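# Place wired component from blue tray into orange fixture

## Task

Take a single wired component out of the blue tray and set it into an unoccupied pocket of the orange fixture plate, oriented so its wired end faces whichever long edge of the plate lies closest to that pocket; at the end, neither arm may be in contact with any loose item.

## Robot and tools

ROBOT. Two arms, left_arm and right_arm, each with six joints and a parallel gripper. Cameras: cam_high, cam_left_wrist, cam_right_wrist, each 896x504. Occasionally a loose object gets nudged by an outside push. A camera cable resting on an object or fixture counts as that arm touching it.

FRAME. All hand positions, velocities and targets use the scene frame: origin at table-top height, halfway between the two nominal arm bases; +x points out over the table, +z up, left_arm sits on the +y side (arm names do not match image sides). Real bases are offset from nominal; only a BASES line gives calibrated positions. end_effector_position is in metres and marks the point between the finger pads, roughly 1 cm short of the tips; end_effector_quat_wxyz is the gripper orientation. Both can be wrong by a few centimetres, more at long reach. The fingers point along the gripper's +z and separate along its y.

ROW LAYOUT. Every row is one flat list of 14 numbers covering both arms, even when only one moves: left_arm's six joints then its opening, then right_arm's six joints then its opening. Joint order within an arm, and in every per-joint result list: wrist roll, waist, wrist pitch, shoulder, elbow, wrist yaw. Joint numbers are absolute target angles in radians, the same scale as the Joint positions line. The elbow's sign is flipped in everything you send and read, so its stated range of 0.000 to 3.142 becomes -3.142 to 0.000 in your numbers. Other stated ranges: wrist roll -2.094 to 2.094, waist -2.618 to 3.054, wrist pitch -1.571 to 1.571, shoulder 0.000 to 3.142, wrist yaw -1.571 to 1.571. True limits may differ by up to 0.059 rad; a target beyond a stated end by over 0.059 and beyond the current angle is refused, and a target past the true end is clipped, sometimes reported as "joint sent to its limit". Opening is an absolute command from -1 (shut) to +1 (fully open); a 0 is a real command, so resend the present value to leave a gripper alone.

TOOLS.
execute_actions(actions, cameras): actions is a list of actions; each action is a table of up to 15 rows, one per 1/30 s step, and the last row is held for the remainder of 15 steps. An empty list just returns state and images. cameras chooses images: omitted, null or ["all"] gives all, [] gives none; an unknown name voids the call.
move(target, speed, blend, opening_speed, blocking, cameras): target is one 14-number row or a list of up to 15 rows (absolute angles, all sharing 10 s; longer paths stop short). All joints move in sync, so grippers trace curves, with no avoidance of obstacles or the other arm. speed is the top rate in rad/s of the joint with the farthest to go, 0.01 to 12.57, default 0.5, one value or one per segment. blend (rad) rounds intermediate corners. opening_speed (0.2 or more, units per second) ramps the fingers. Changed finger values in later rows apply only after arrival and rest. blocking=false returns after about 0.5 s and lets a new move replace the running one. The result adds a "move:" line: done, off_target (resting over 0.035 rad away), moving, held, fault, plus limits=held if steps were withheld. Done does not mean free of contact.
wait(seconds 0 to 10): let time pass holding the last command; a running move continues.
stop(): brakes the running move; needs braking room.
zoom_image(camera, region [x0,y0,x1,y1] in pixels, top-left origin, at most 504x504): a closer look at that camera's latest image.
finished_scene(scene): ends the scene with its number; irreversible. Do it only once the goal holds and the arms are clear.

MOTION LIMITS. Each step, a joint target stays within 0.339 rad of its measured angle (waist, shoulder, elbow) or 2.2 rad (wrist joints). If targets would shift the gripper over 200 mm, they are scaled back. Tiny turns may not start. "Joint targets" shows what joints are driven toward now; resend it to hold still. "joint command not followed" means the clearance check altered a step; it does not keep grippers apart.

RESULTS. Joint positions and Joint velocities: per arm, the six joints (rad, rad/s) then finger-pad gap (m; 0.094 fully open). "within noise" means the arm is still. grip_measured is the opening on the command scale; empty it may read up to 2.7 mm wide; squeezing a hard part reads a bit narrower than the part. Commanding about 0.05 below first-touch reading (0.11 for small or round parts) already gives full force, around 50 to 64 N per pad. Close slowly on fragile parts; release by commanding well above grip_measured. grip_effort_nm is motor effort (negative closing), not pad force, with offset. Joint torques follow the joint order without the gripper, include gravity, positive toward larger angle; joints 2, 4 and 5 wrap at ±28 N m.

AVOID. Dropping parts, releasing moving parts, fast impacts, hard pushes, anything leaving the table (including placing it off the table), and contact or squeezing between the two arms, which can end the scene. Faster moves and targets deeper past contact hit harder. Holding loads, outstretched poses or pushing against unreachable targets heat motors: MOTOR HOT at 75 °C, a fold-away fault at 90 °C, collapse at 100 °C. Any arm stop is costly.

Each tool is called after ">>>" in YAML: its name, and indented under it one key for each argument.

## Session

Excellent. That placement works.

>>> execute_actions:
  actions: []

>>> zoom_image:
  camera: "cam_high"
  region: [160, 230, 480, 420]

Scene clock: 0.00 s.
left_arm: end_effector_position=(+0.2103, +0.0888, +0.2578) grip_measured=+1.000 grip_effort_nm=n/a end_effector_quat_wxyz=(+0.521, +0.100, +0.846, -0.046) | right_arm: end_effector_position=(+0.3464, -0.1866, +0.3245) grip_measured=+1.000 grip_effort_nm=n/a end_effector_quat_wxyz=(+0.587, -0.051, +0.806, +0.050)
Joint names: [wrist roll, waist, wrist pitch, shoulder, elbow, wrist yaw]
Joint positions: left_arm=[-0.336 -0.903 -0.514 0.734 -0.662 -0.615 0.094] | right_arm=[0.106 0.434 -0.245 0.937 -0.861 0.254 0.094]
Joint velocities: within noise
Joint torques (N m): no reading
Heat: left arm: 25 °C; right arm: 29 °C.
Joint targets: left_arm=[-0.337 -0.903 -0.522 0.728 -0.668 -0.620] | right_arm=[0.105 0.434 -0.253 0.930 -0.868 0.255]
Tool commands: left_gripper/opening=+1.0 right_gripper/opening=+1.0

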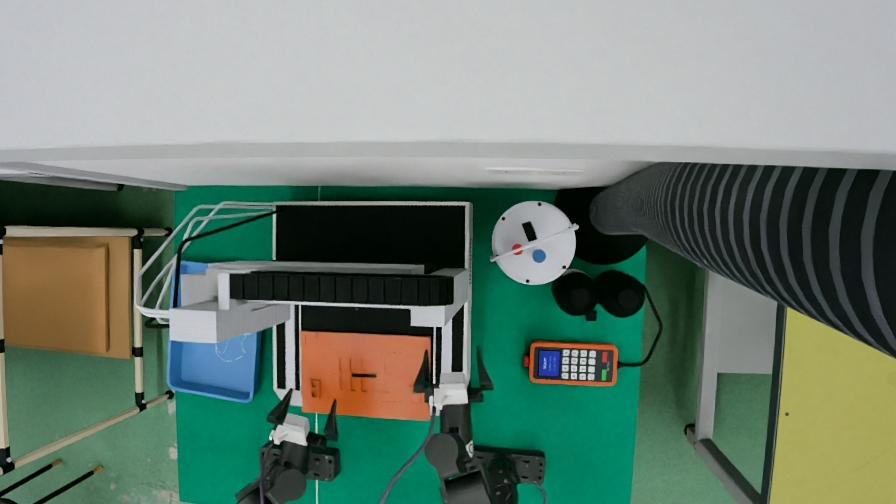

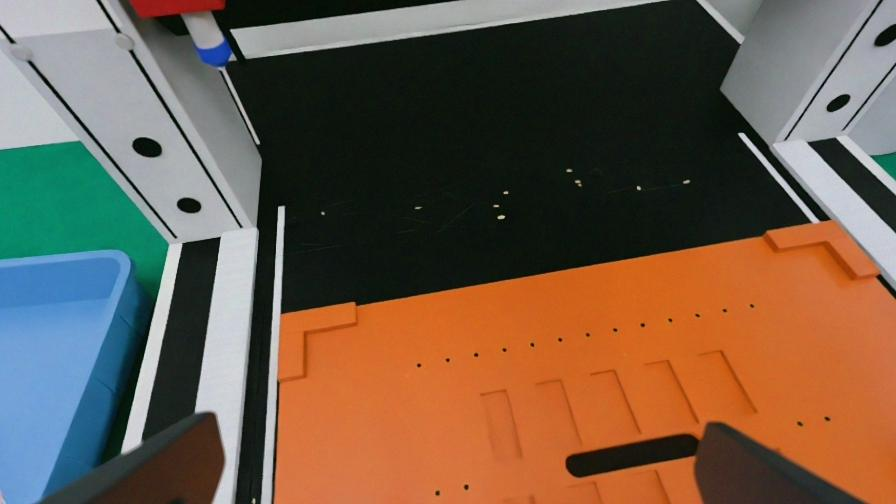

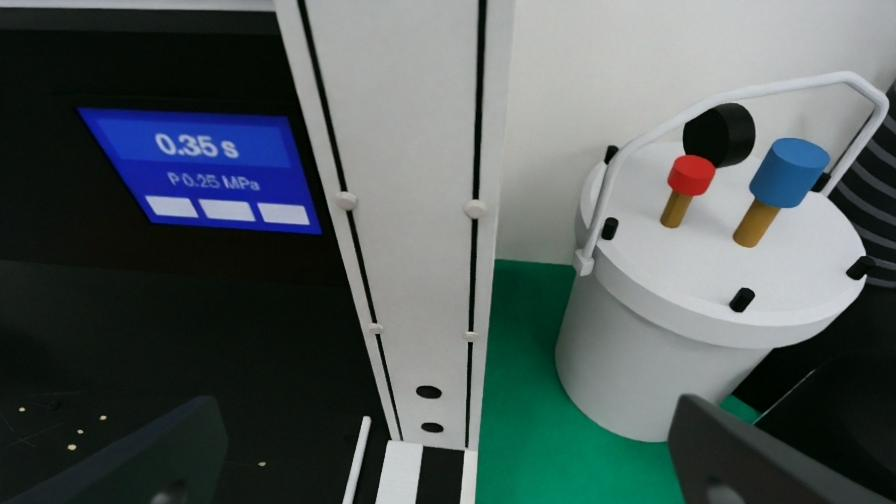

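Scaled by 1.575 from the camera's 896x504 image, which has a finer 1280x720 frame.

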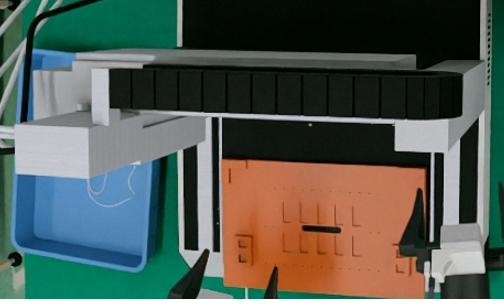

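>>> move:
  target:
    - [-0.2,-0.2,-1.2,1.2,-1.2,-0.2,1,0.1,-0.1,-0.25,0.937,-0.861,0.1,1]
    - [0,0.65,-1.52,1.68,-1.65,0,1,0.1,-0.3,-0.25,0.937,-0.861,0.0,1]
  cameras: ["cam_left_wrist","cam_high"]
  speed: 0.9
  blend: 0.1

Scene clock: 2.77 s.
left_arm: end_effector_position=(+0.2085, +0.4050, +0.2228) grip_measured=+1.000 grip_effort_nm=0.017 end_effector_quat_wxyz=(+0.007, -0.322, +0.947, +0.006) | right_arm: end_effector_position=(+0.3462, -0.3924, +0.3227) grip_measured=+1.000 grip_effort_nm=0.027 end_effector_quat_wxyz=(+0.582, +0.171, +0.793, -0.065)
Joint names: [wrist roll, waist, wrist pitch, shoulder, elbow, wrist yaw]
Joint positions: left_arm=[-0.008 0.653 -1.513 1.667 -1.627 -0.006 0.094] | right_arm=[0.106 -0.292 -0.245 0.937 -0.861 0.011 0.094]
Joint velocities: within noise
Joint torques (N m): left_arm=[0.11 -0.29 0.28 -5.67 -9.16 0.1] | right_arm=[-0.04 -0.83 1.5 -2.36 -6.58 -0.11]
Heat: left arm: 25 °C; right arm: 29 °C.
Joint targets: left_arm=[0.000 0.650 -1.520 1.680 -1.650 0.000] | right_arm=[0.100 -0.300 -0.250 0.937 -0.861 0.000]
move: done
Images, in order (width x height): cam_high 896x504, cam_left_wrist 896x504.

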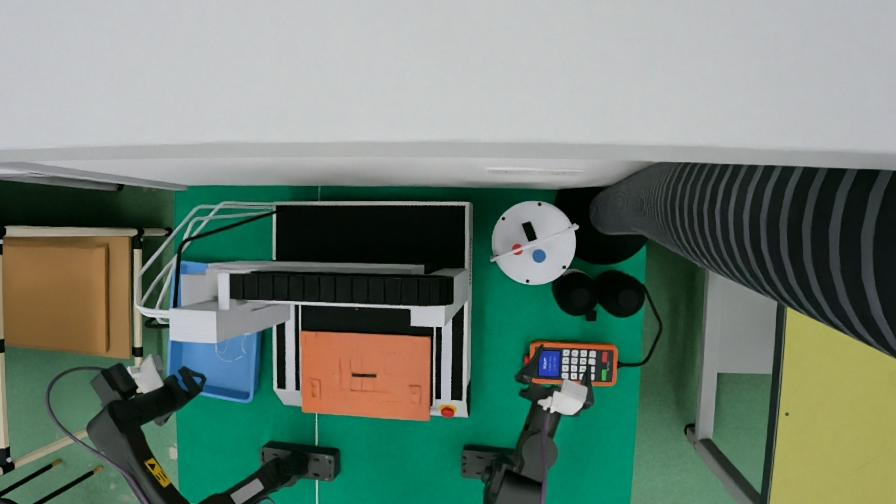

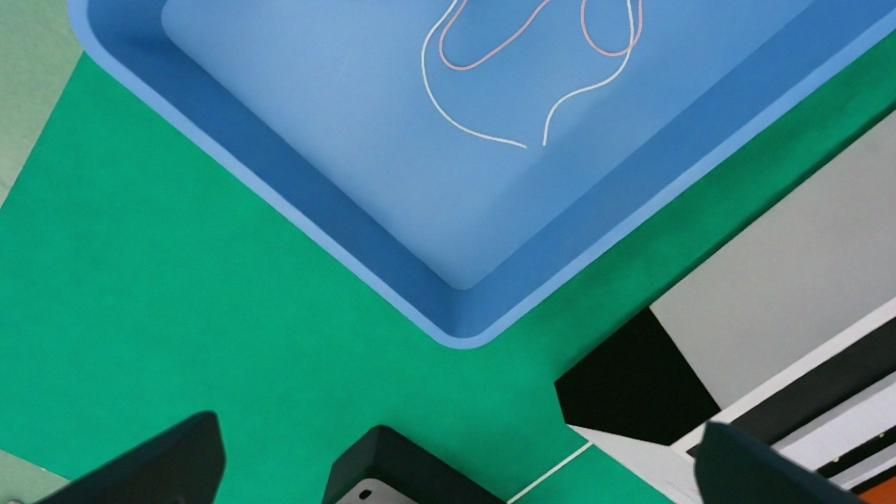

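>>> move:
  target: [-0.46,0.65,-1.53,1.98,-1.94,0,1,0.1,-0.3,-0.25,0.937,-0.861,0.0,1]
  cameras: ["cam_left_wrist","cam_high"]

Scene clock: 4.63 s.
left_arm: end_effector_position=(+0.2661, +0.4477, +0.2035) grip_measured=+1.000 grip_effort_nm=0.022 end_effector_quat_wxyz=(+0.002, -0.522, +0.853, +0.001) | right_arm: end_effector_position=(+0.3462, -0.3923, +0.3227) grip_measured=+1.000 grip_effort_nm=0.012 end_effector_quat_wxyz=(+0.582, +0.171, +0.793, -0.064)
Joint names: [wrist roll, waist, wrist pitch, shoulder, elbow, wrist yaw]
Joint positions: left_arm=[-0.451 0.653 -1.523 1.96 -1.917 -0.002 0.094] | right_arm=[0.106 -0.292 -0.245 0.937 -0.861 0.011 0.094]
Joint velocities: within noise
Joint torques (N m): left_arm=[-0.09 -0.29 0.21 -7.72 -9.13 0.05] | right_arm=[-0.04 -0.83 1.49 -2.36 -6.58 -0.11]
Heat: left arm: 25 °C; right arm: 29 °C.
Joint targets: left_arm=[-0.460 0.650 -1.530 1.980 -1.940 0.000] | right_arm=[0.100 -0.300 -0.250 0.937 -0.861 0.000]
move: done
Images, in order (width x height): cam_high 896x504, cam_left_wrist 896x504.

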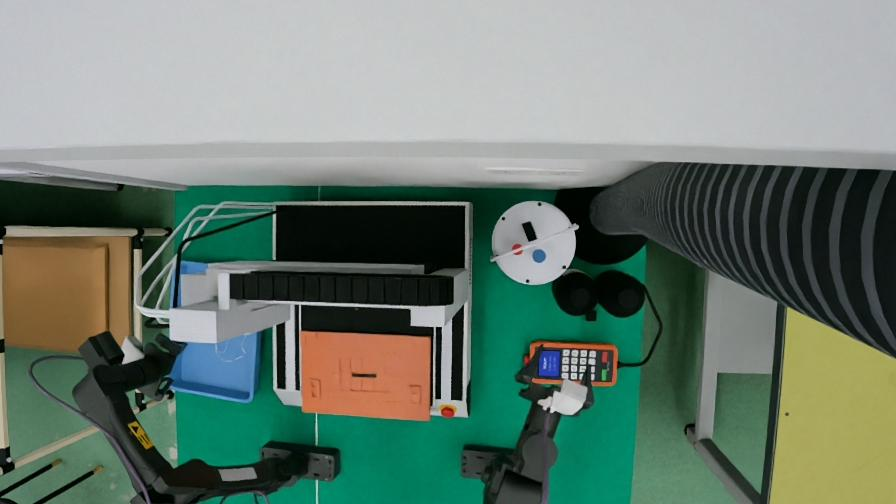

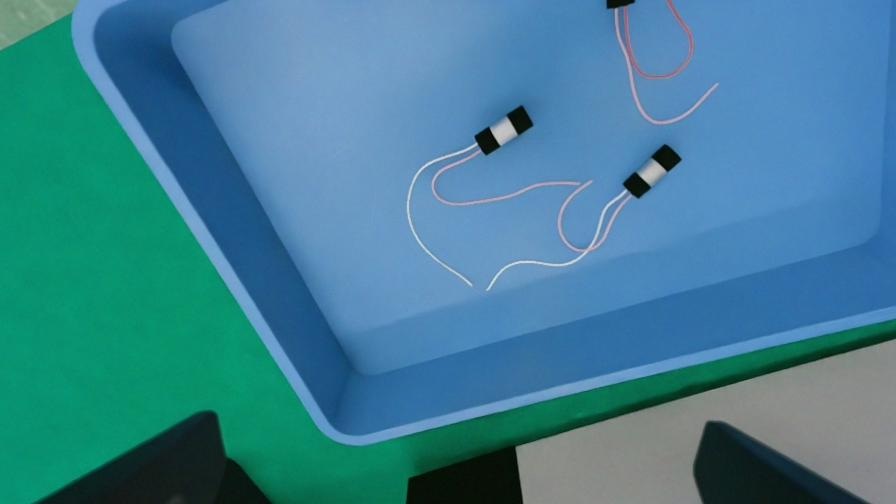

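>>> move:
  target: [0,0.65,0.45,1.45,-1.0,0,1,0.1,-0.3,-0.25,0.937,-0.861,0.0,1]
  cameras: ["cam_left_wrist","cam_high"]
  speed: 1.0

Scene clock: 8.53 s.
left_arm: end_effector_position=(+0.3627, +0.5208, +0.3624) grip_measured=+1.000 grip_effort_nm=0.017 end_effector_quat_wxyz=(+0.666, -0.231, +0.674, +0.221) | right_arm: end_effector_position=(+0.3462, -0.3923, +0.3227) grip_measured=+1.000 grip_effort_nm=0.017 end_effector_quat_wxyz=(+0.582, +0.171, +0.793, -0.064)
Joint names: [wrist roll, waist, wrist pitch, shoulder, elbow, wrist yaw]
Joint positions: left_arm=[-0.009 0.653 0.445 1.476 -1.016 -0.002 0.094] | right_arm=[0.106 -0.292 -0.245 0.937 -0.861 0.011 0.094]
Joint velocities: within noise
Joint torques (N m): left_arm=[0.13 -0.28 2.23 -8.53 -7.32 0.05] | right_arm=[-0.04 -0.83 1.5 -2.36 -6.58 -0.1]
Heat: left arm: 26 °C; right arm: 29 °C.
Joint targets: left_arm=[0.000 0.650 0.450 1.450 -1.000 0.000] | right_arm=[0.100 -0.300 -0.250 0.937 -0.861 0.000]
move: done
Images, in order (width x height): cam_high 896x504, cam_left_wrist 896x504.

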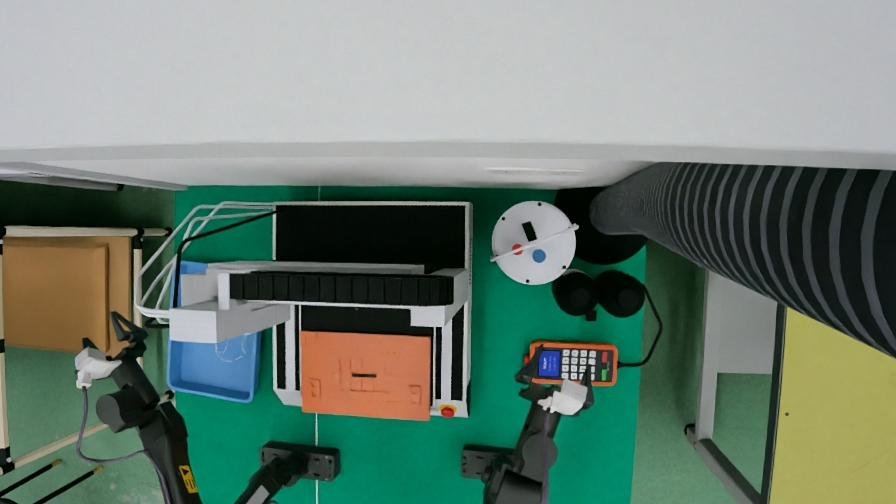

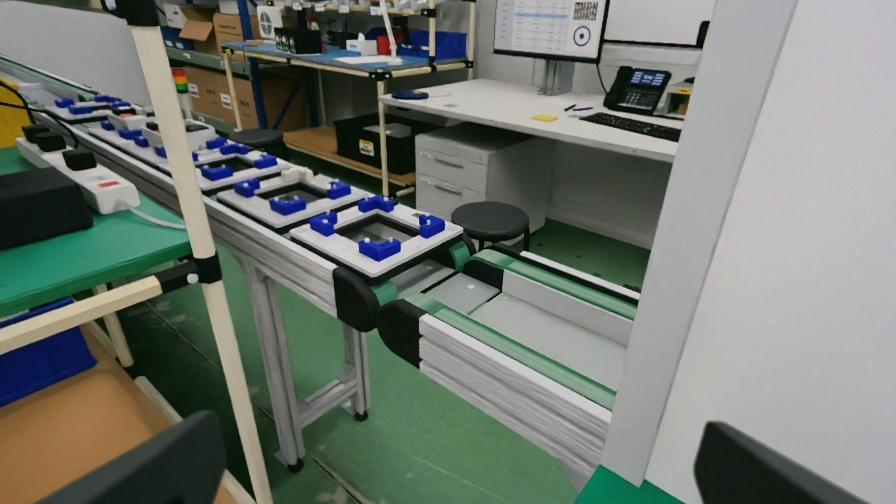

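>>> move:
  target: [0,0.65,-0.3,1.0,-1.0,0.95,1,0.1,-0.3,-0.25,0.937,-0.861,0.0,1]
  cameras: ["cam_left_wrist","cam_high"]
  speed: 1.0

Scene clock: 11.50 s.
left_arm: end_effector_position=(+0.2925, +0.2865, +0.3936) grip_measured=+1.000 grip_effort_nm=0.017 end_effector_quat_wxyz=(+0.622, +0.028, +0.762, -0.176) | right_arm: end_effector_position=(+0.3462, -0.3923, +0.3227) grip_measured=+1.000 grip_effort_nm=0.027 end_effector_quat_wxyz=(+0.582, +0.171, +0.793, -0.064)
Joint names: [wrist roll, waist, wrist pitch, shoulder, elbow, wrist yaw]
Joint positions: left_arm=[-0.009 0.653 -0.285 1.008 -1.011 0.94 0.094] | right_arm=[0.106 -0.292 -0.245 0.937 -0.861 0.011 0.094]
Joint velocities: within noise
Joint torques (N m): left_arm=[0.11 -0.27 1.74 -2.55 -7.41 0.28] | right_arm=[-0.04 -0.83 1.5 -2.37 -6.58 -0.11]
Heat: left arm: 26 °C; right arm: 29 °C.
Joint targets: left_arm=[0.000 0.650 -0.300 1.000 -1.000 0.950] | right_arm=[0.100 -0.300 -0.250 0.937 -0.861 0.000]
move: done
Images, in order (width x height): cam_high 896x504, cam_left_wrist 896x504.

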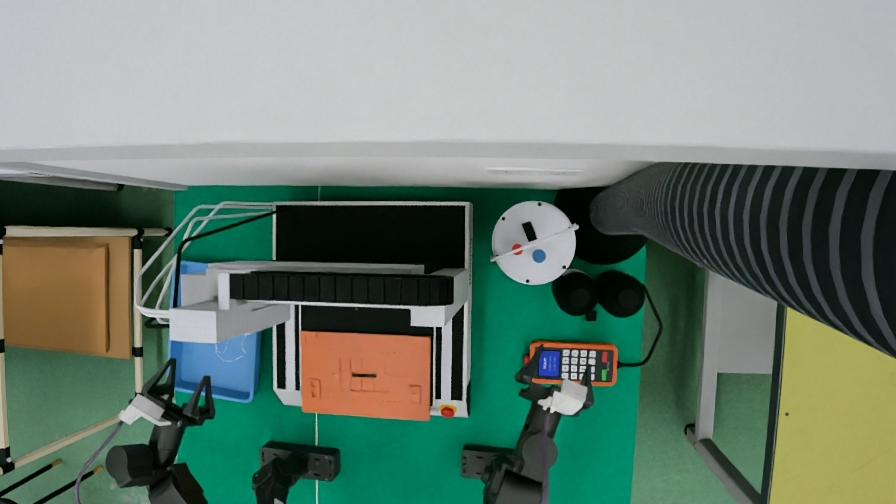

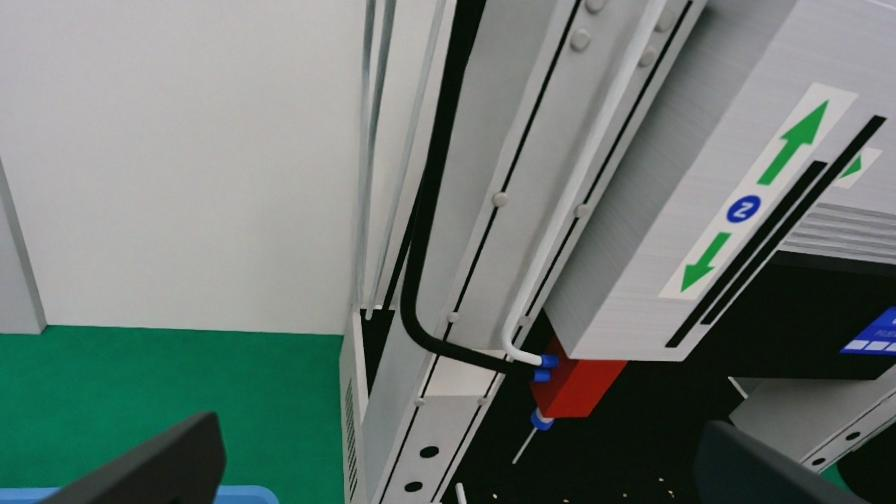

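>>> move:
  target:
    - [0.3,0.64,-1.4,1.6,-1.55,0.1,0.3,0.1,-0.3,-0.25,0.937,-0.861,0.0,1]
    - [0.53,0.628,-1.4,2.05,-1.93,0,0.3,0.1,-0.3,-0.25,0.937,-0.861,0.0,1]
    - [0.53,0.628,-1.23,2.08,-1.73,0,0.3,0.1,-0.3,-0.25,0.937,-0.861,0.0,1]
  cameras: ["cam_left_wrist","cam_high"]
  speed: 0.8
  blend: 0.05

Scene clock: 15.00 s.
left_arm: end_effector_position=(+0.2926, +0.4577, +0.1189) grip_measured=+0.302 grip_effort_nm=-0.051 end_effector_quat_wxyz=(-0.001, -0.054, +0.999, -0.002) | right_arm: end_effector_position=(+0.3462, -0.3923, +0.3227) grip_measured=+1.000 grip_effort_nm=0.017 end_effector_quat_wxyz=(+0.582, +0.171, +0.793, -0.064)
Joint names: [wrist roll, waist, wrist pitch, shoulder, elbow, wrist yaw]
Joint positions: left_arm=[0.522 0.635 -1.242 2.067 -1.735 0.002 0.061] | right_arm=[0.106 -0.292 -0.245 0.937 -0.861 0.011 0.094]
Joint velocities: within noise
Joint torques (N m): left_arm=[0.08 -0.69 0.36 -9.18 -6.71 0] | right_arm=[-0.04 -0.83 1.5 -2.36 -6.58 -0.11]
Heat: left arm: 26 °C; right arm: 29 °C.
Joint targets: left_arm=[0.530 0.628 -1.230 2.080 -1.730 0.000] | right_arm=[0.100 -0.300 -0.250 0.937 -0.861 0.000]
move: done
Images, in order (width x height): cam_high 896x504, cam_left_wrist 896x504.

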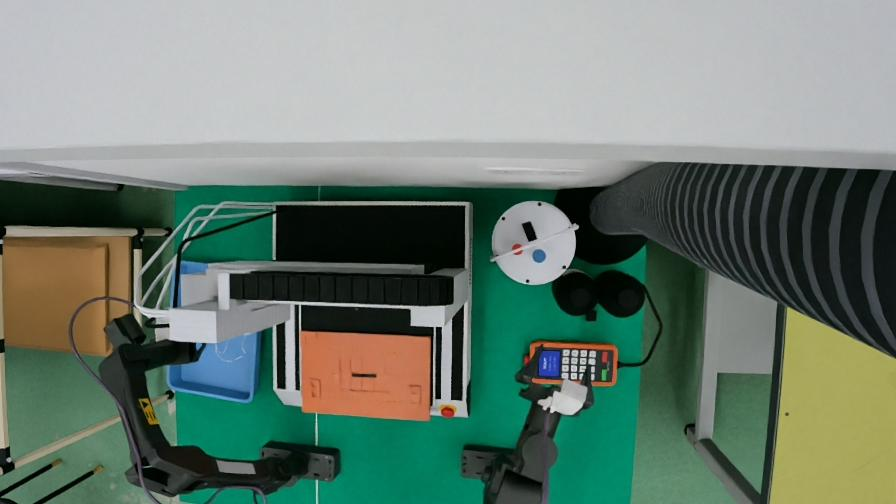

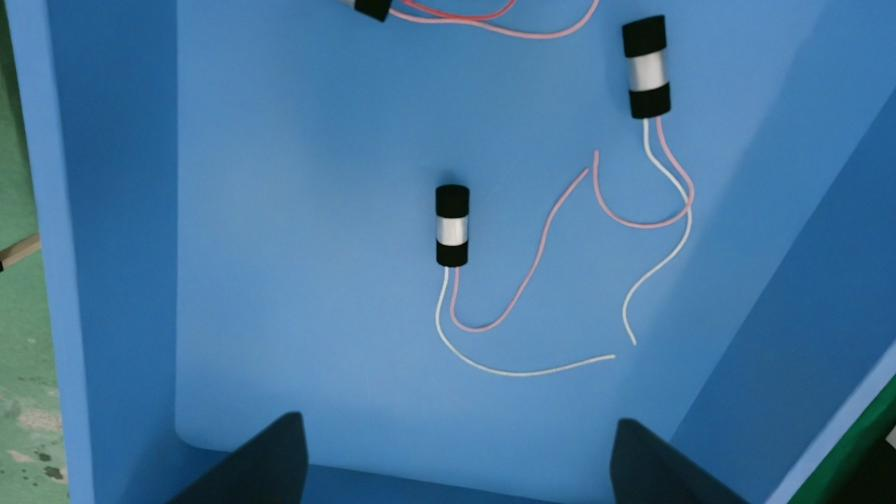

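>>> move:
  target: [0.505,0.603,-1.08,2.193,-1.693,0,0.0,0.1,-0.3,-0.25,0.937,-0.861,0.0,1]
  cameras: ["cam_left_wrist"]

Scene clock: 16.33 s.
left_arm: end_effector_position=(+0.3150, +0.4598, +0.0674) grip_measured=+0.001 grip_effort_nm=-0.056 end_effector_quat_wxyz=(+0.001, -0.045, +0.999, -0.001) | right_arm: end_effector_position=(+0.3462, -0.3923, +0.3227) grip_measured=+1.000 grip_effort_nm=0.027 end_effector_quat_wxyz=(+0.582, +0.171, +0.793, -0.064)
Joint names: [wrist roll, waist, wrist pitch, shoulder, elbow, wrist yaw]
Joint positions: left_arm=[0.512 0.607 -1.092 2.176 -1.698 0.002 0.047] | right_arm=[0.106 -0.292 -0.245 0.937 -0.861 0.011 0.094]
Joint velocities: within noise
Joint torques (N m): left_arm=[-0.02 -0.38 0.41 -9.65 -6.49 0.01] | right_arm=[-0.04 -0.83 1.5 -2.36 -6.58 -0.1]
Heat: left arm: 26 °C; right arm: 29 °C.
Joint targets: left_arm=[0.505 0.603 -1.080 2.193 -1.693 0.000] | right_arm=[0.100 -0.300 -0.250 0.937 -0.861 0.000]
move: done
Images, in order (width x height): cam_left_wrist 896x504.

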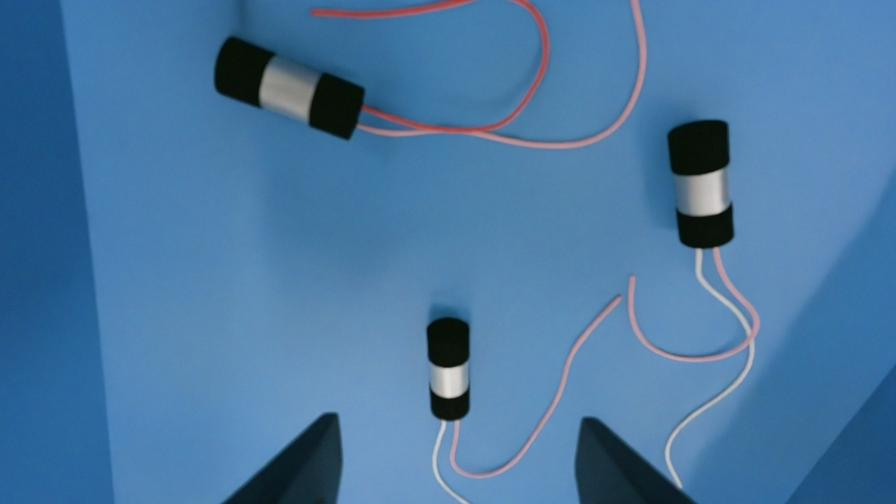

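>>> move:
  target:
    - [0.503,0.619,-0.938,2.252,-1.611,0,0.0,0.1,-0.3,-0.25,0.937,-0.861,0.0,1]
  cameras: ["cam_left_wrist"]
  speed: 0.3

Scene clock: 17.87 s.
left_arm: end_effector_position=(+0.3168, +0.4637, +0.0273) grip_measured=+0.001 grip_effort_nm=-0.056 end_effector_quat_wxyz=(+0.005, -0.048, +0.999, +0.002) | right_arm: end_effector_position=(+0.3462, -0.3923, +0.3227) grip_measured=+1.000 grip_effort_nm=0.022 end_effector_quat_wxyz=(+0.582, +0.171, +0.793, -0.064)
Joint names: [wrist roll, waist, wrist pitch, shoulder, elbow, wrist yaw]
Joint positions: left_arm=[0.511 0.612 -0.95 2.229 -1.619 0.001 0.047] | right_arm=[0.106 -0.292 -0.245 0.937 -0.861 0.011 0.094]
Joint velocities: within noise
Joint torques (N m): left_arm=[-0.05 0.7 0.44 -9.37 -6.05 0.02] | right_arm=[-0.04 -0.83 1.5 -2.36 -6.58 -0.11]
Heat: left arm: 26 °C; right arm: 29 °C.
Joint targets: left_arm=[0.503 0.619 -0.938 2.252 -1.611 0.000] | right_arm=[0.100 -0.300 -0.250 0.937 -0.861 0.000]
move: done
Images, in order (width x height): cam_left_wrist 896x504.

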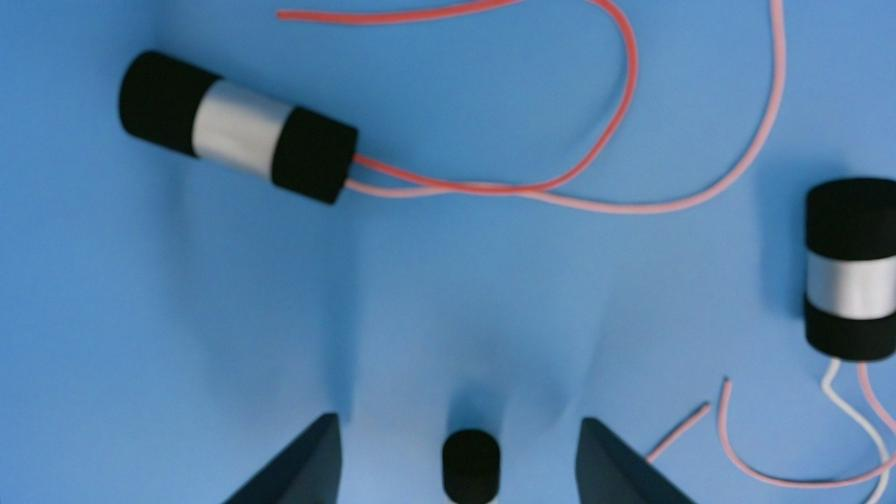

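>>> move:
  target:
    - [0.519,0.634,-0.903,2.16,-1.517,0,0.0,0.1,-0.3,-0.25,0.937,-0.861,0.0,1]
  cameras: ["cam_left_wrist"]
  speed: 0.2

Scene clock: 19.37 s.
left_arm: end_effector_position=(+0.3016, +0.4605, +0.0229) grip_measured=+0.001 grip_effort_nm=-0.051 end_effector_quat_wxyz=(+0.002, -0.055, +0.998, +0.001) | right_arm: end_effector_position=(+0.3462, -0.3923, +0.3227) grip_measured=+1.000 grip_effort_nm=0.017 end_effector_quat_wxyz=(+0.582, +0.171, +0.793, -0.064)
Joint names: [wrist roll, waist, wrist pitch, shoulder, elbow, wrist yaw]
Joint positions: left_arm=[0.512 0.627 -0.91 2.189 -1.533 0.001 0.047] | right_arm=[0.106 -0.292 -0.245 0.937 -0.861 0.011 0.094]
Joint velocities: within noise
Joint torques (N m): left_arm=[0.09 0.73 0.36 -13.19 -5.24 0.04] | right_arm=[-0.04 -0.84 1.5 -2.36 -6.58 -0.1]
Heat: left arm: 27 °C; right arm: 29 °C.
Joint targets: left_arm=[0.519 0.634 -0.903 2.160 -1.517 0.000] | right_arm=[0.100 -0.300 -0.250 0.937 -0.861 0.000]
move: done
Images, in order (width x height): cam_left_wrist 896x504.

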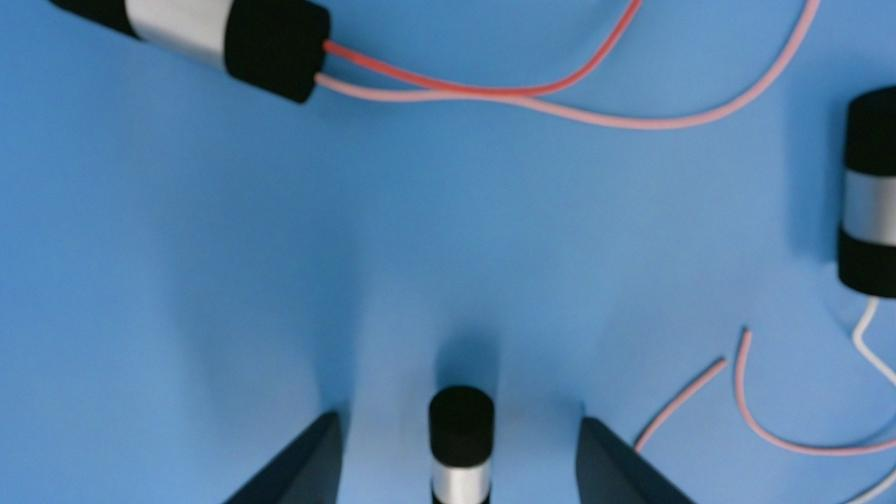

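>>> move:
  target:
    - [0.519,0.639,-0.903,2.142,-1.5,0,0.0,0.1,-0.3,-0.25,0.937,-0.861,0.0,1]
    - [0.519,0.639,-0.903,2.142,-1.5,0,-0.95,0.1,-0.3,-0.25,0.937,-0.861,0.0,1]
  cameras: ["cam_left_wrist"]
  speed: 0.2
  opening_speed: 1

Scene clock: 21.47 s.
left_arm: end_effector_position=(+0.2964, +0.4591, +0.0227) grip_measured=-0.816 grip_effort_nm=-1.013 end_effector_quat_wxyz=(-0.001, -0.057, +0.998, -0.001) | right_arm: end_effector_position=(+0.3462, -0.3923, +0.3227) grip_measured=+1.000 grip_effort_nm=0.022 end_effector_quat_wxyz=(+0.582, +0.171, +0.793, -0.064)
Joint names: [wrist roll, waist, wrist pitch, shoulder, elbow, wrist yaw]
Joint positions: left_arm=[0.512 0.632 -0.907 2.177 -1.512 0.001 0.009] | right_arm=[0.106 -0.292 -0.245 0.937 -0.861 0.011 0.094]
Joint velocities: within noise
Joint torques (N m): left_arm=[0.09 0.75 0.31 -13.57 -5.57 0.03] | right_arm=[-0.04 -0.83 1.5 -2.37 -6.58 -0.11]
Heat: left arm: 27 °C; right arm: 29 °C.
Joint targets: left_arm=[0.519 0.639 -0.903 2.142 -1.500 0.000] | right_arm=[0.100 -0.300 -0.250 0.937 -0.861 0.000]
move: done
Images, in order (width x height): cam_left_wrist 896x504.

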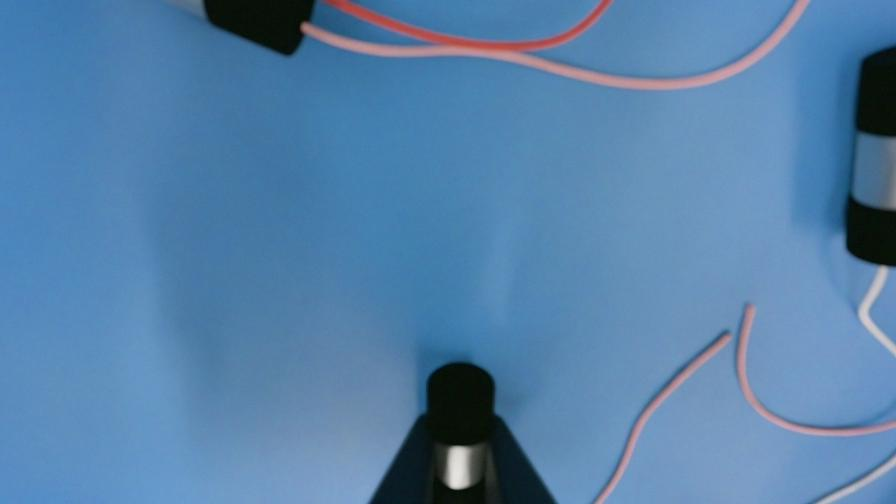

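>>> move:
  target:
    - [0.519,0.632,-1.23,2.11,-1.76,0,-0.95,0.1,-0.3,-0.25,0.937,-0.861,0.0,1]
    - [0.4,0.632,-1.5,1.95,-1.88,0,-0.95,0.1,-0.3,-0.25,0.937,-0.861,0.0,1]
    - [-0.517,-0.603,-1.5,1.62,-1.55,0,-0.95,0.1,-0.3,-0.25,0.937,-0.861,0.0,1]
    - [-0.517,-0.603,-1.26,1.60,-1.308,0,-0.95,0.1,-0.3,-0.25,0.937,-0.861,0.0,1]
  cameras: ["cam_left_wrist"]
  speed: 0.7
  blend: 0.06

>>> zoom_image:
  camera: "cam_left_wrist"
  region: [300, 250, 670, 504]

Scene clock: 26.17 s.
left_arm: end_effector_position=(+0.2050, +0.0618, +0.1554) grip_measured=-0.816 grip_effort_nm=-1.013 end_effector_quat_wxyz=(-0.008, +0.050, +0.999, -0.001) | right_arm: end_effector_position=(+0.3462, -0.3923, +0.3227) grip_measured=+1.000 grip_effort_nm=0.022 end_effector_quat_wxyz=(+0.582, +0.171, +0.793, -0.064)
Joint names: [wrist roll, waist, wrist pitch, shoulder, elbow, wrist yaw]
Joint positions: left_arm=[-0.509 -0.603 -1.272 1.627 -1.315 0.01 0.009] | right_arm=[0.106 -0.292 -0.245 0.937 -0.861 0.011 0.094]
Joint velocities: within noise
Joint torques (N m): left_arm=[-0.09 0.01 0.41 -8.64 -6.43 -0.06] | right_arm=[-0.04 -0.83 1.5 -2.36 -6.6 -0.11]
Heat: left arm: 28 °C; right arm: 29 °C.
Joint targets: left_arm=[-0.517 -0.603 -1.260 1.600 -1.308 0.000] | right_arm=[0.100 -0.300 -0.250 0.937 -0.861 0.000]
move: done
Images, in order (width x height): cam_left_wrist 896x504.

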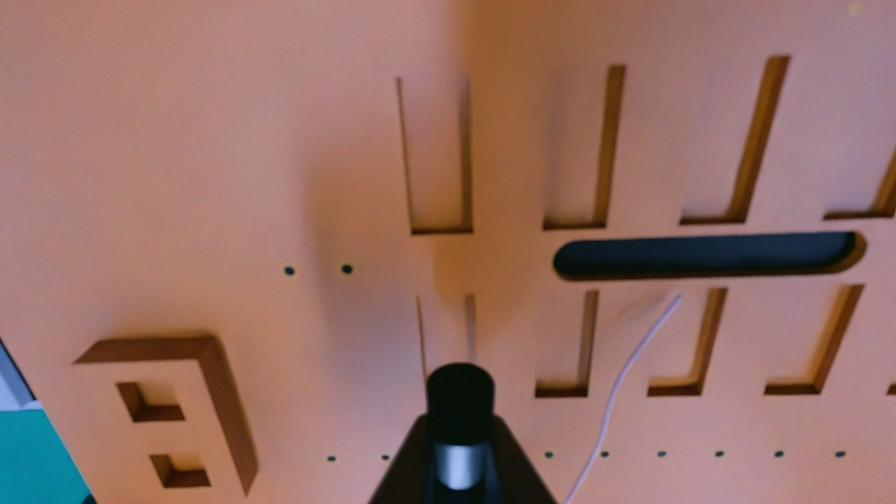

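Scaled by 1.362 from the camera's 896x504 image, which has a finer 1280x720 frame.

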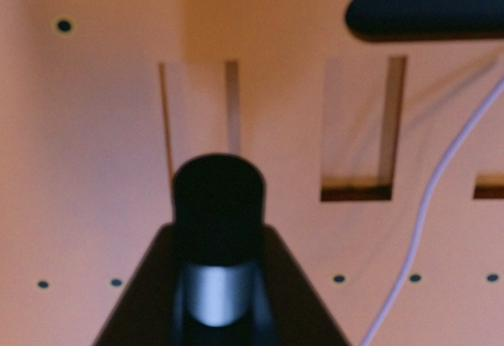

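>>> move:
  target: [-0.526,-0.589,-1.194,1.60,-1.254,0,-0.95,0.1,-0.3,-0.25,0.937,-0.861,0.0,1]
  cameras: ["cam_left_wrist"]
  speed: 0.2

>>> zoom_image:
  camera: "cam_left_wrist"
  region: [350, 300, 650, 504]

Scene clock: 27.47 s.
left_arm: end_effector_position=(+0.2079, +0.0614, +0.1427) grip_measured=-0.816 grip_effort_nm=-1.018 end_effector_quat_wxyz=(-0.001, +0.043, +0.999, -0.005) | right_arm: end_effector_position=(+0.3462, -0.3923, +0.3227) grip_measured=+1.000 grip_effort_nm=0.027 end_effector_quat_wxyz=(+0.582, +0.171, +0.793, -0.064)
Joint names: [wrist roll, waist, wrist pitch, shoulder, elbow, wrist yaw]
Joint positions: left_arm=[-0.518 -0.598 -1.206 1.627 -1.265 0.01 0.009] | right_arm=[0.106 -0.292 -0.245 0.937 -0.861 0.011 0.094]
Joint velocities: within noise
Joint torques (N m): left_arm=[-0.06 0.94 0.44 -8.62 -6.13 -0.06] | right_arm=[-0.04 -0.83 1.5 -2.35 -6.6 -0.1]
Heat: left arm: 28 °C; right arm: 29 °C.
Joint targets: left_arm=[-0.526 -0.589 -1.194 1.600 -1.254 0.000] | right_arm=[0.100 -0.300 -0.250 0.937 -0.861 0.000]
move: done
Images, in order (width x height): cam_left_wrist 896x504.

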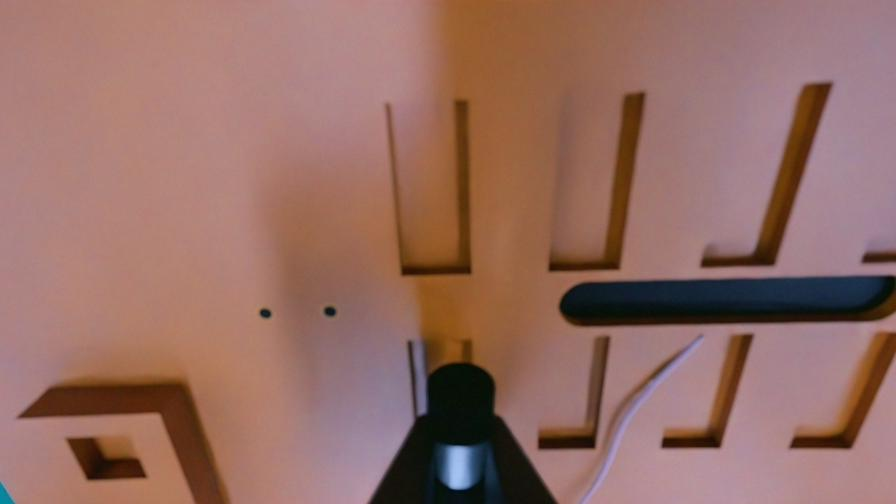

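Scaled by 1.680 from the camera's 896x504 image, which has a finer 1280x720 frame.

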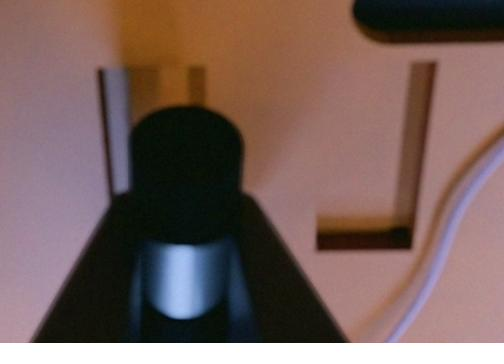

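>>> move:
  target: [-0.499,-0.579,-1.197,1.588,-1.247,0,-0.95,0.1,-0.3,-0.25,0.937,-0.861,0.0,1]
  cameras: ["cam_left_wrist"]
  speed: 0.2

>>> zoom_image:
  camera: "cam_left_wrist"
  region: [350, 300, 650, 504]

Scene clock: 28.63 s.
left_arm: end_effector_position=(+0.2088, +0.0649, +0.1443) grip_measured=-0.816 grip_effort_nm=-1.013 end_effector_quat_wxyz=(+0.002, +0.042, +0.999, -0.007) | right_arm: end_effector_position=(+0.3462, -0.3923, +0.3227) grip_measured=+1.000 grip_effort_nm=0.027 end_effector_quat_wxyz=(+0.582, +0.171, +0.793, -0.064)
Joint names: [wrist roll, waist, wrist pitch, shoulder, elbow, wrist yaw]
Joint positions: left_arm=[-0.507 -0.586 -1.205 1.615 -1.259 0.01 0.009] | right_arm=[0.106 -0.292 -0.245 0.937 -0.861 0.011 0.094]
Joint velocities: within noise
Joint torques (N m): left_arm=[0.11 0.73 0.39 -8.54 -6.12 -0.05] | right_arm=[-0.04 -0.83 1.5 -2.37 -6.58 -0.11]
Heat: left arm: 29 °C; right arm: 29 °C.
Joint targets: left_arm=[-0.499 -0.579 -1.197 1.588 -1.247 0.000] | right_arm=[0.100 -0.300 -0.250 0.937 -0.861 0.000]
move: done
Images, in order (width x height): cam_left_wrist 896x504.

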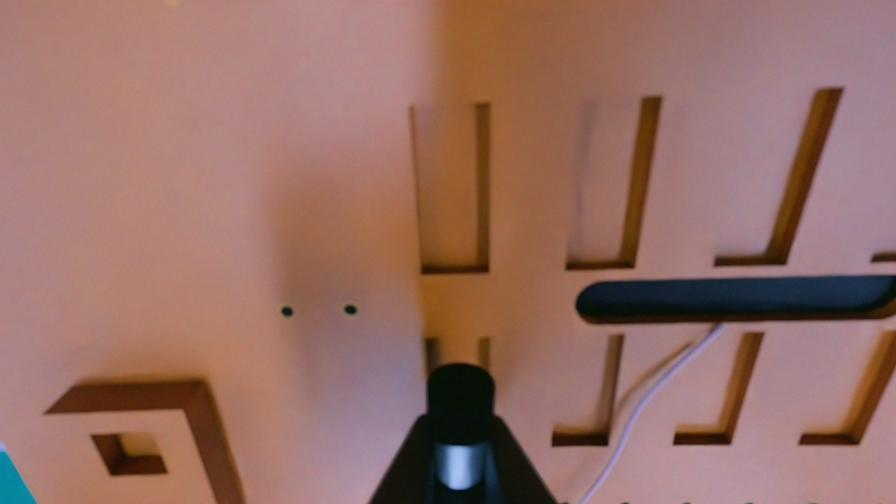

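Scaled by 1.680 from the camera's 896x504 image, which has a finer 1280x720 frame.

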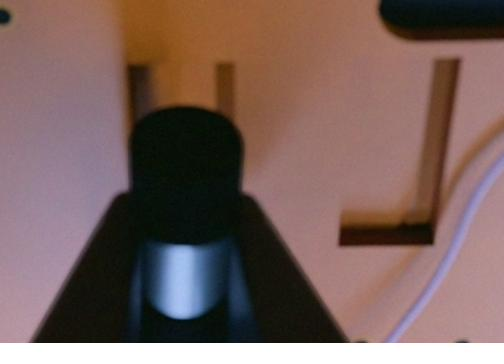

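>>> move:
  target: [-0.499,-0.579,-1.17,1.586,-1.22,0,-0.95,0.1,-0.3,-0.25,0.937,-0.861,0.0,1]
  cameras: ["cam_left_wrist"]
  speed: 0.12

>>> zoom_image:
  camera: "cam_left_wrist"
  region: [350, 300, 650, 504]

Scene clock: 29.70 s.
left_arm: end_effector_position=(+0.2064, +0.0665, +0.1376) grip_measured=-0.816 grip_effort_nm=-1.009 end_effector_quat_wxyz=(-0.002, +0.042, +0.999, -0.005) | right_arm: end_effector_position=(+0.3462, -0.3923, +0.3227) grip_measured=+1.000 grip_effort_nm=0.027 end_effector_quat_wxyz=(+0.582, +0.171, +0.793, -0.064)
Joint names: [wrist roll, waist, wrist pitch, shoulder, elbow, wrist yaw]
Joint positions: left_arm=[-0.507 -0.586 -1.186 1.615 -1.232 0.01 0.009] | right_arm=[0.106 -0.292 -0.245 0.937 -0.861 0.011 0.094]
Joint velocities: within noise
Joint torques (N m): left_arm=[0.1 0.73 0.46 -8.66 -6.05 -0.06] | right_arm=[-0.04 -0.84 1.5 -2.35 -6.58 -0.11]
Heat: left arm: 29 °C; right arm: 29 °C.
Joint targets: left_arm=[-0.499 -0.579 -1.170 1.586 -1.220 0.000] | right_arm=[0.100 -0.300 -0.250 0.937 -0.861 0.000]
move: done
Images, in order (width x height): cam_left_wrist 896x504.

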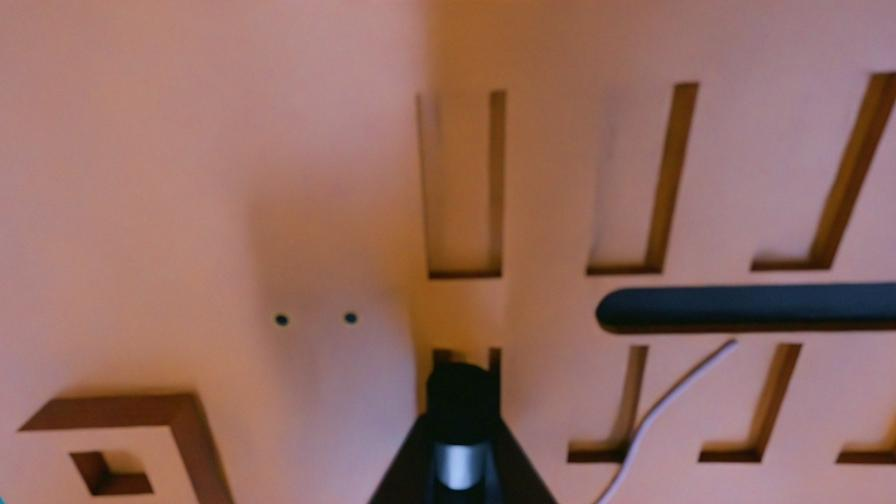

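Scaled by 1.680 from the camera's 896x504 image, which has a finer 1280x720 frame.

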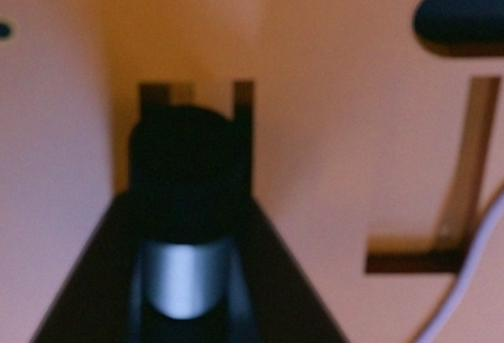

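>>> move:
  target: [-0.499,-0.579,-1.2,1.641,-1.273,0,-0.95,0.1,-0.3,-0.25,0.937,-0.861,0.0,1]
  cameras: ["cam_left_wrist"]
  speed: 0.12

>>> zoom_image:
  camera: "cam_left_wrist"
  region: [350, 300, 650, 504]

Scene clock: 30.73 s.
left_arm: end_effector_position=(+0.2094, +0.0645, +0.1399) grip_measured=-0.816 grip_effort_nm=-1.009 end_effector_quat_wxyz=(+0.000, +0.043, +0.999, -0.005) | right_arm: end_effector_position=(+0.3462, -0.3923, +0.3227) grip_measured=+1.000 grip_effort_nm=0.022 end_effector_quat_wxyz=(+0.582, +0.171, +0.793, -0.064)
Joint names: [wrist roll, waist, wrist pitch, shoulder, elbow, wrist yaw]
Joint positions: left_arm=[-0.506 -0.586 -1.192 1.624 -1.251 0.01 0.009] | right_arm=[0.106 -0.292 -0.245 0.937 -0.861 0.011 0.094]
Joint velocities: within noise
Joint torques (N m): left_arm=[0.1 0.72 0.23 -5.05 -9.16 -0.06] | right_arm=[-0.04 -0.83 1.5 -2.37 -6.6 -0.1]
Heat: left arm: 28 °C; right arm: 29 °C.
Joint targets: left_arm=[-0.499 -0.579 -1.200 1.641 -1.273 0.000] | right_arm=[0.100 -0.300 -0.250 0.937 -0.861 0.000]
move: done
Images, in order (width x height): cam_left_wrist 896x504.

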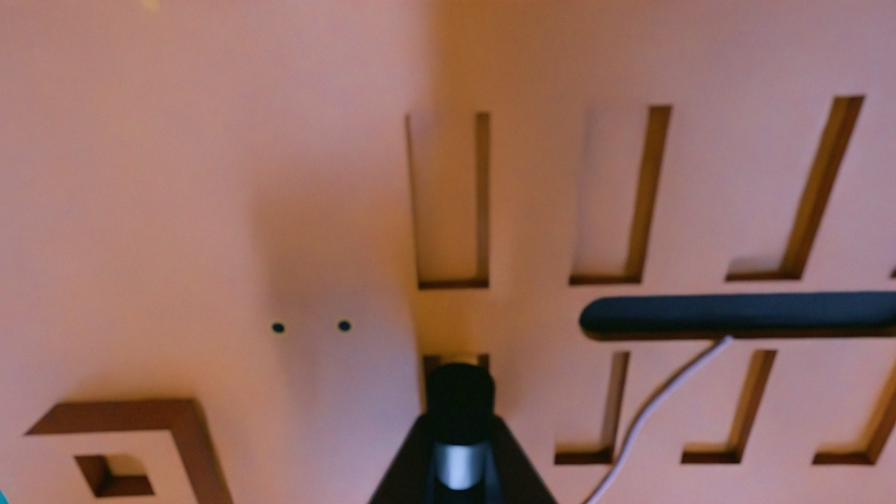

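Scaled by 1.680 from the camera's 896x504 image, which has a finer 1280x720 frame.

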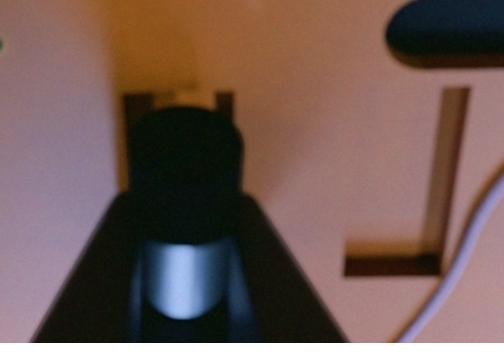

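>>> move:
  target: [-0.499,-0.5755,-1.167,1.643,-1.222,0,-0.95,0.1,-0.3,-0.25,0.937,-0.861,0.0,1]
  cameras: ["cam_left_wrist"]
  speed: 0.12

>>> zoom_image:
  camera: "cam_left_wrist"
  region: [350, 300, 650, 504]

Scene clock: 31.67 s.
left_arm: end_effector_position=(+0.2096, +0.0654, +0.1372) grip_measured=-0.816 grip_effort_nm=-1.013 end_effector_quat_wxyz=(-0.001, +0.041, +0.999, -0.005) | right_arm: end_effector_position=(+0.3462, -0.3923, +0.3227) grip_measured=+1.000 grip_effort_nm=0.022 end_effector_quat_wxyz=(+0.582, +0.171, +0.793, -0.064)
Joint names: [wrist roll, waist, wrist pitch, shoulder, elbow, wrist yaw]
Joint positions: left_arm=[-0.506 -0.583 -1.182 1.625 -1.241 0.009 0.009] | right_arm=[0.106 -0.292 -0.245 0.937 -0.861 0.011 0.094]
Joint velocities: within noise
Joint torques (N m): left_arm=[0.09 0.77 0.47 -4.94 -5.44 -0.05] | right_arm=[-0.04 -0.83 1.5 -2.36 -6.58 -0.11]
Heat: left arm: 28 °C; right arm: 29 °C.
Joint targets: left_arm=[-0.499 -0.576 -1.167 1.643 -1.222 0.000] | right_arm=[0.100 -0.300 -0.250 0.937 -0.861 0.000]
move: done
Images, in order (width x height): cam_left_wrist 896x504.

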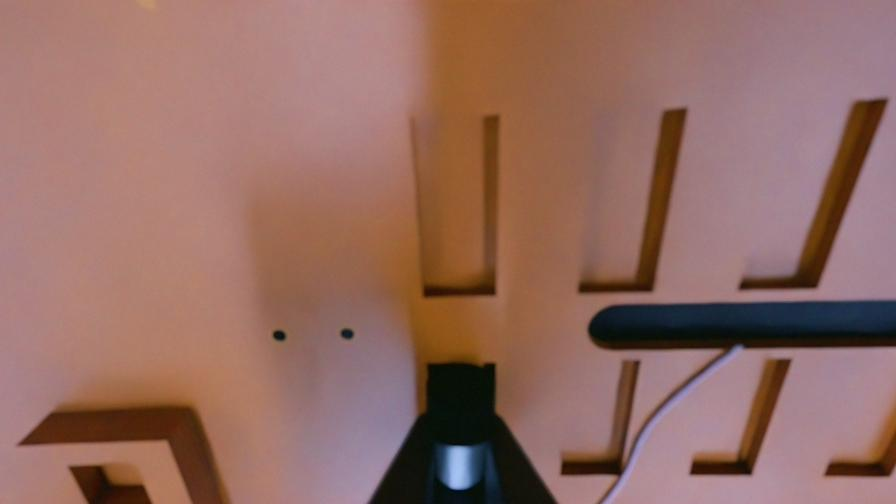

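Scaled by 1.680 from the camera's 896x504 image, which has a finer 1280x720 frame.

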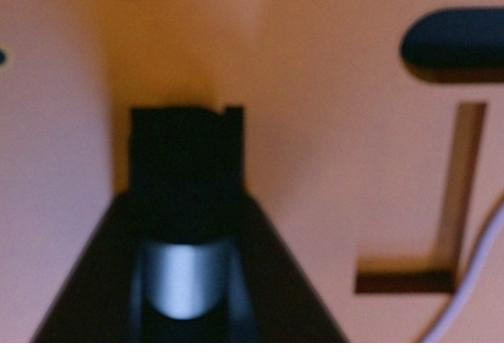

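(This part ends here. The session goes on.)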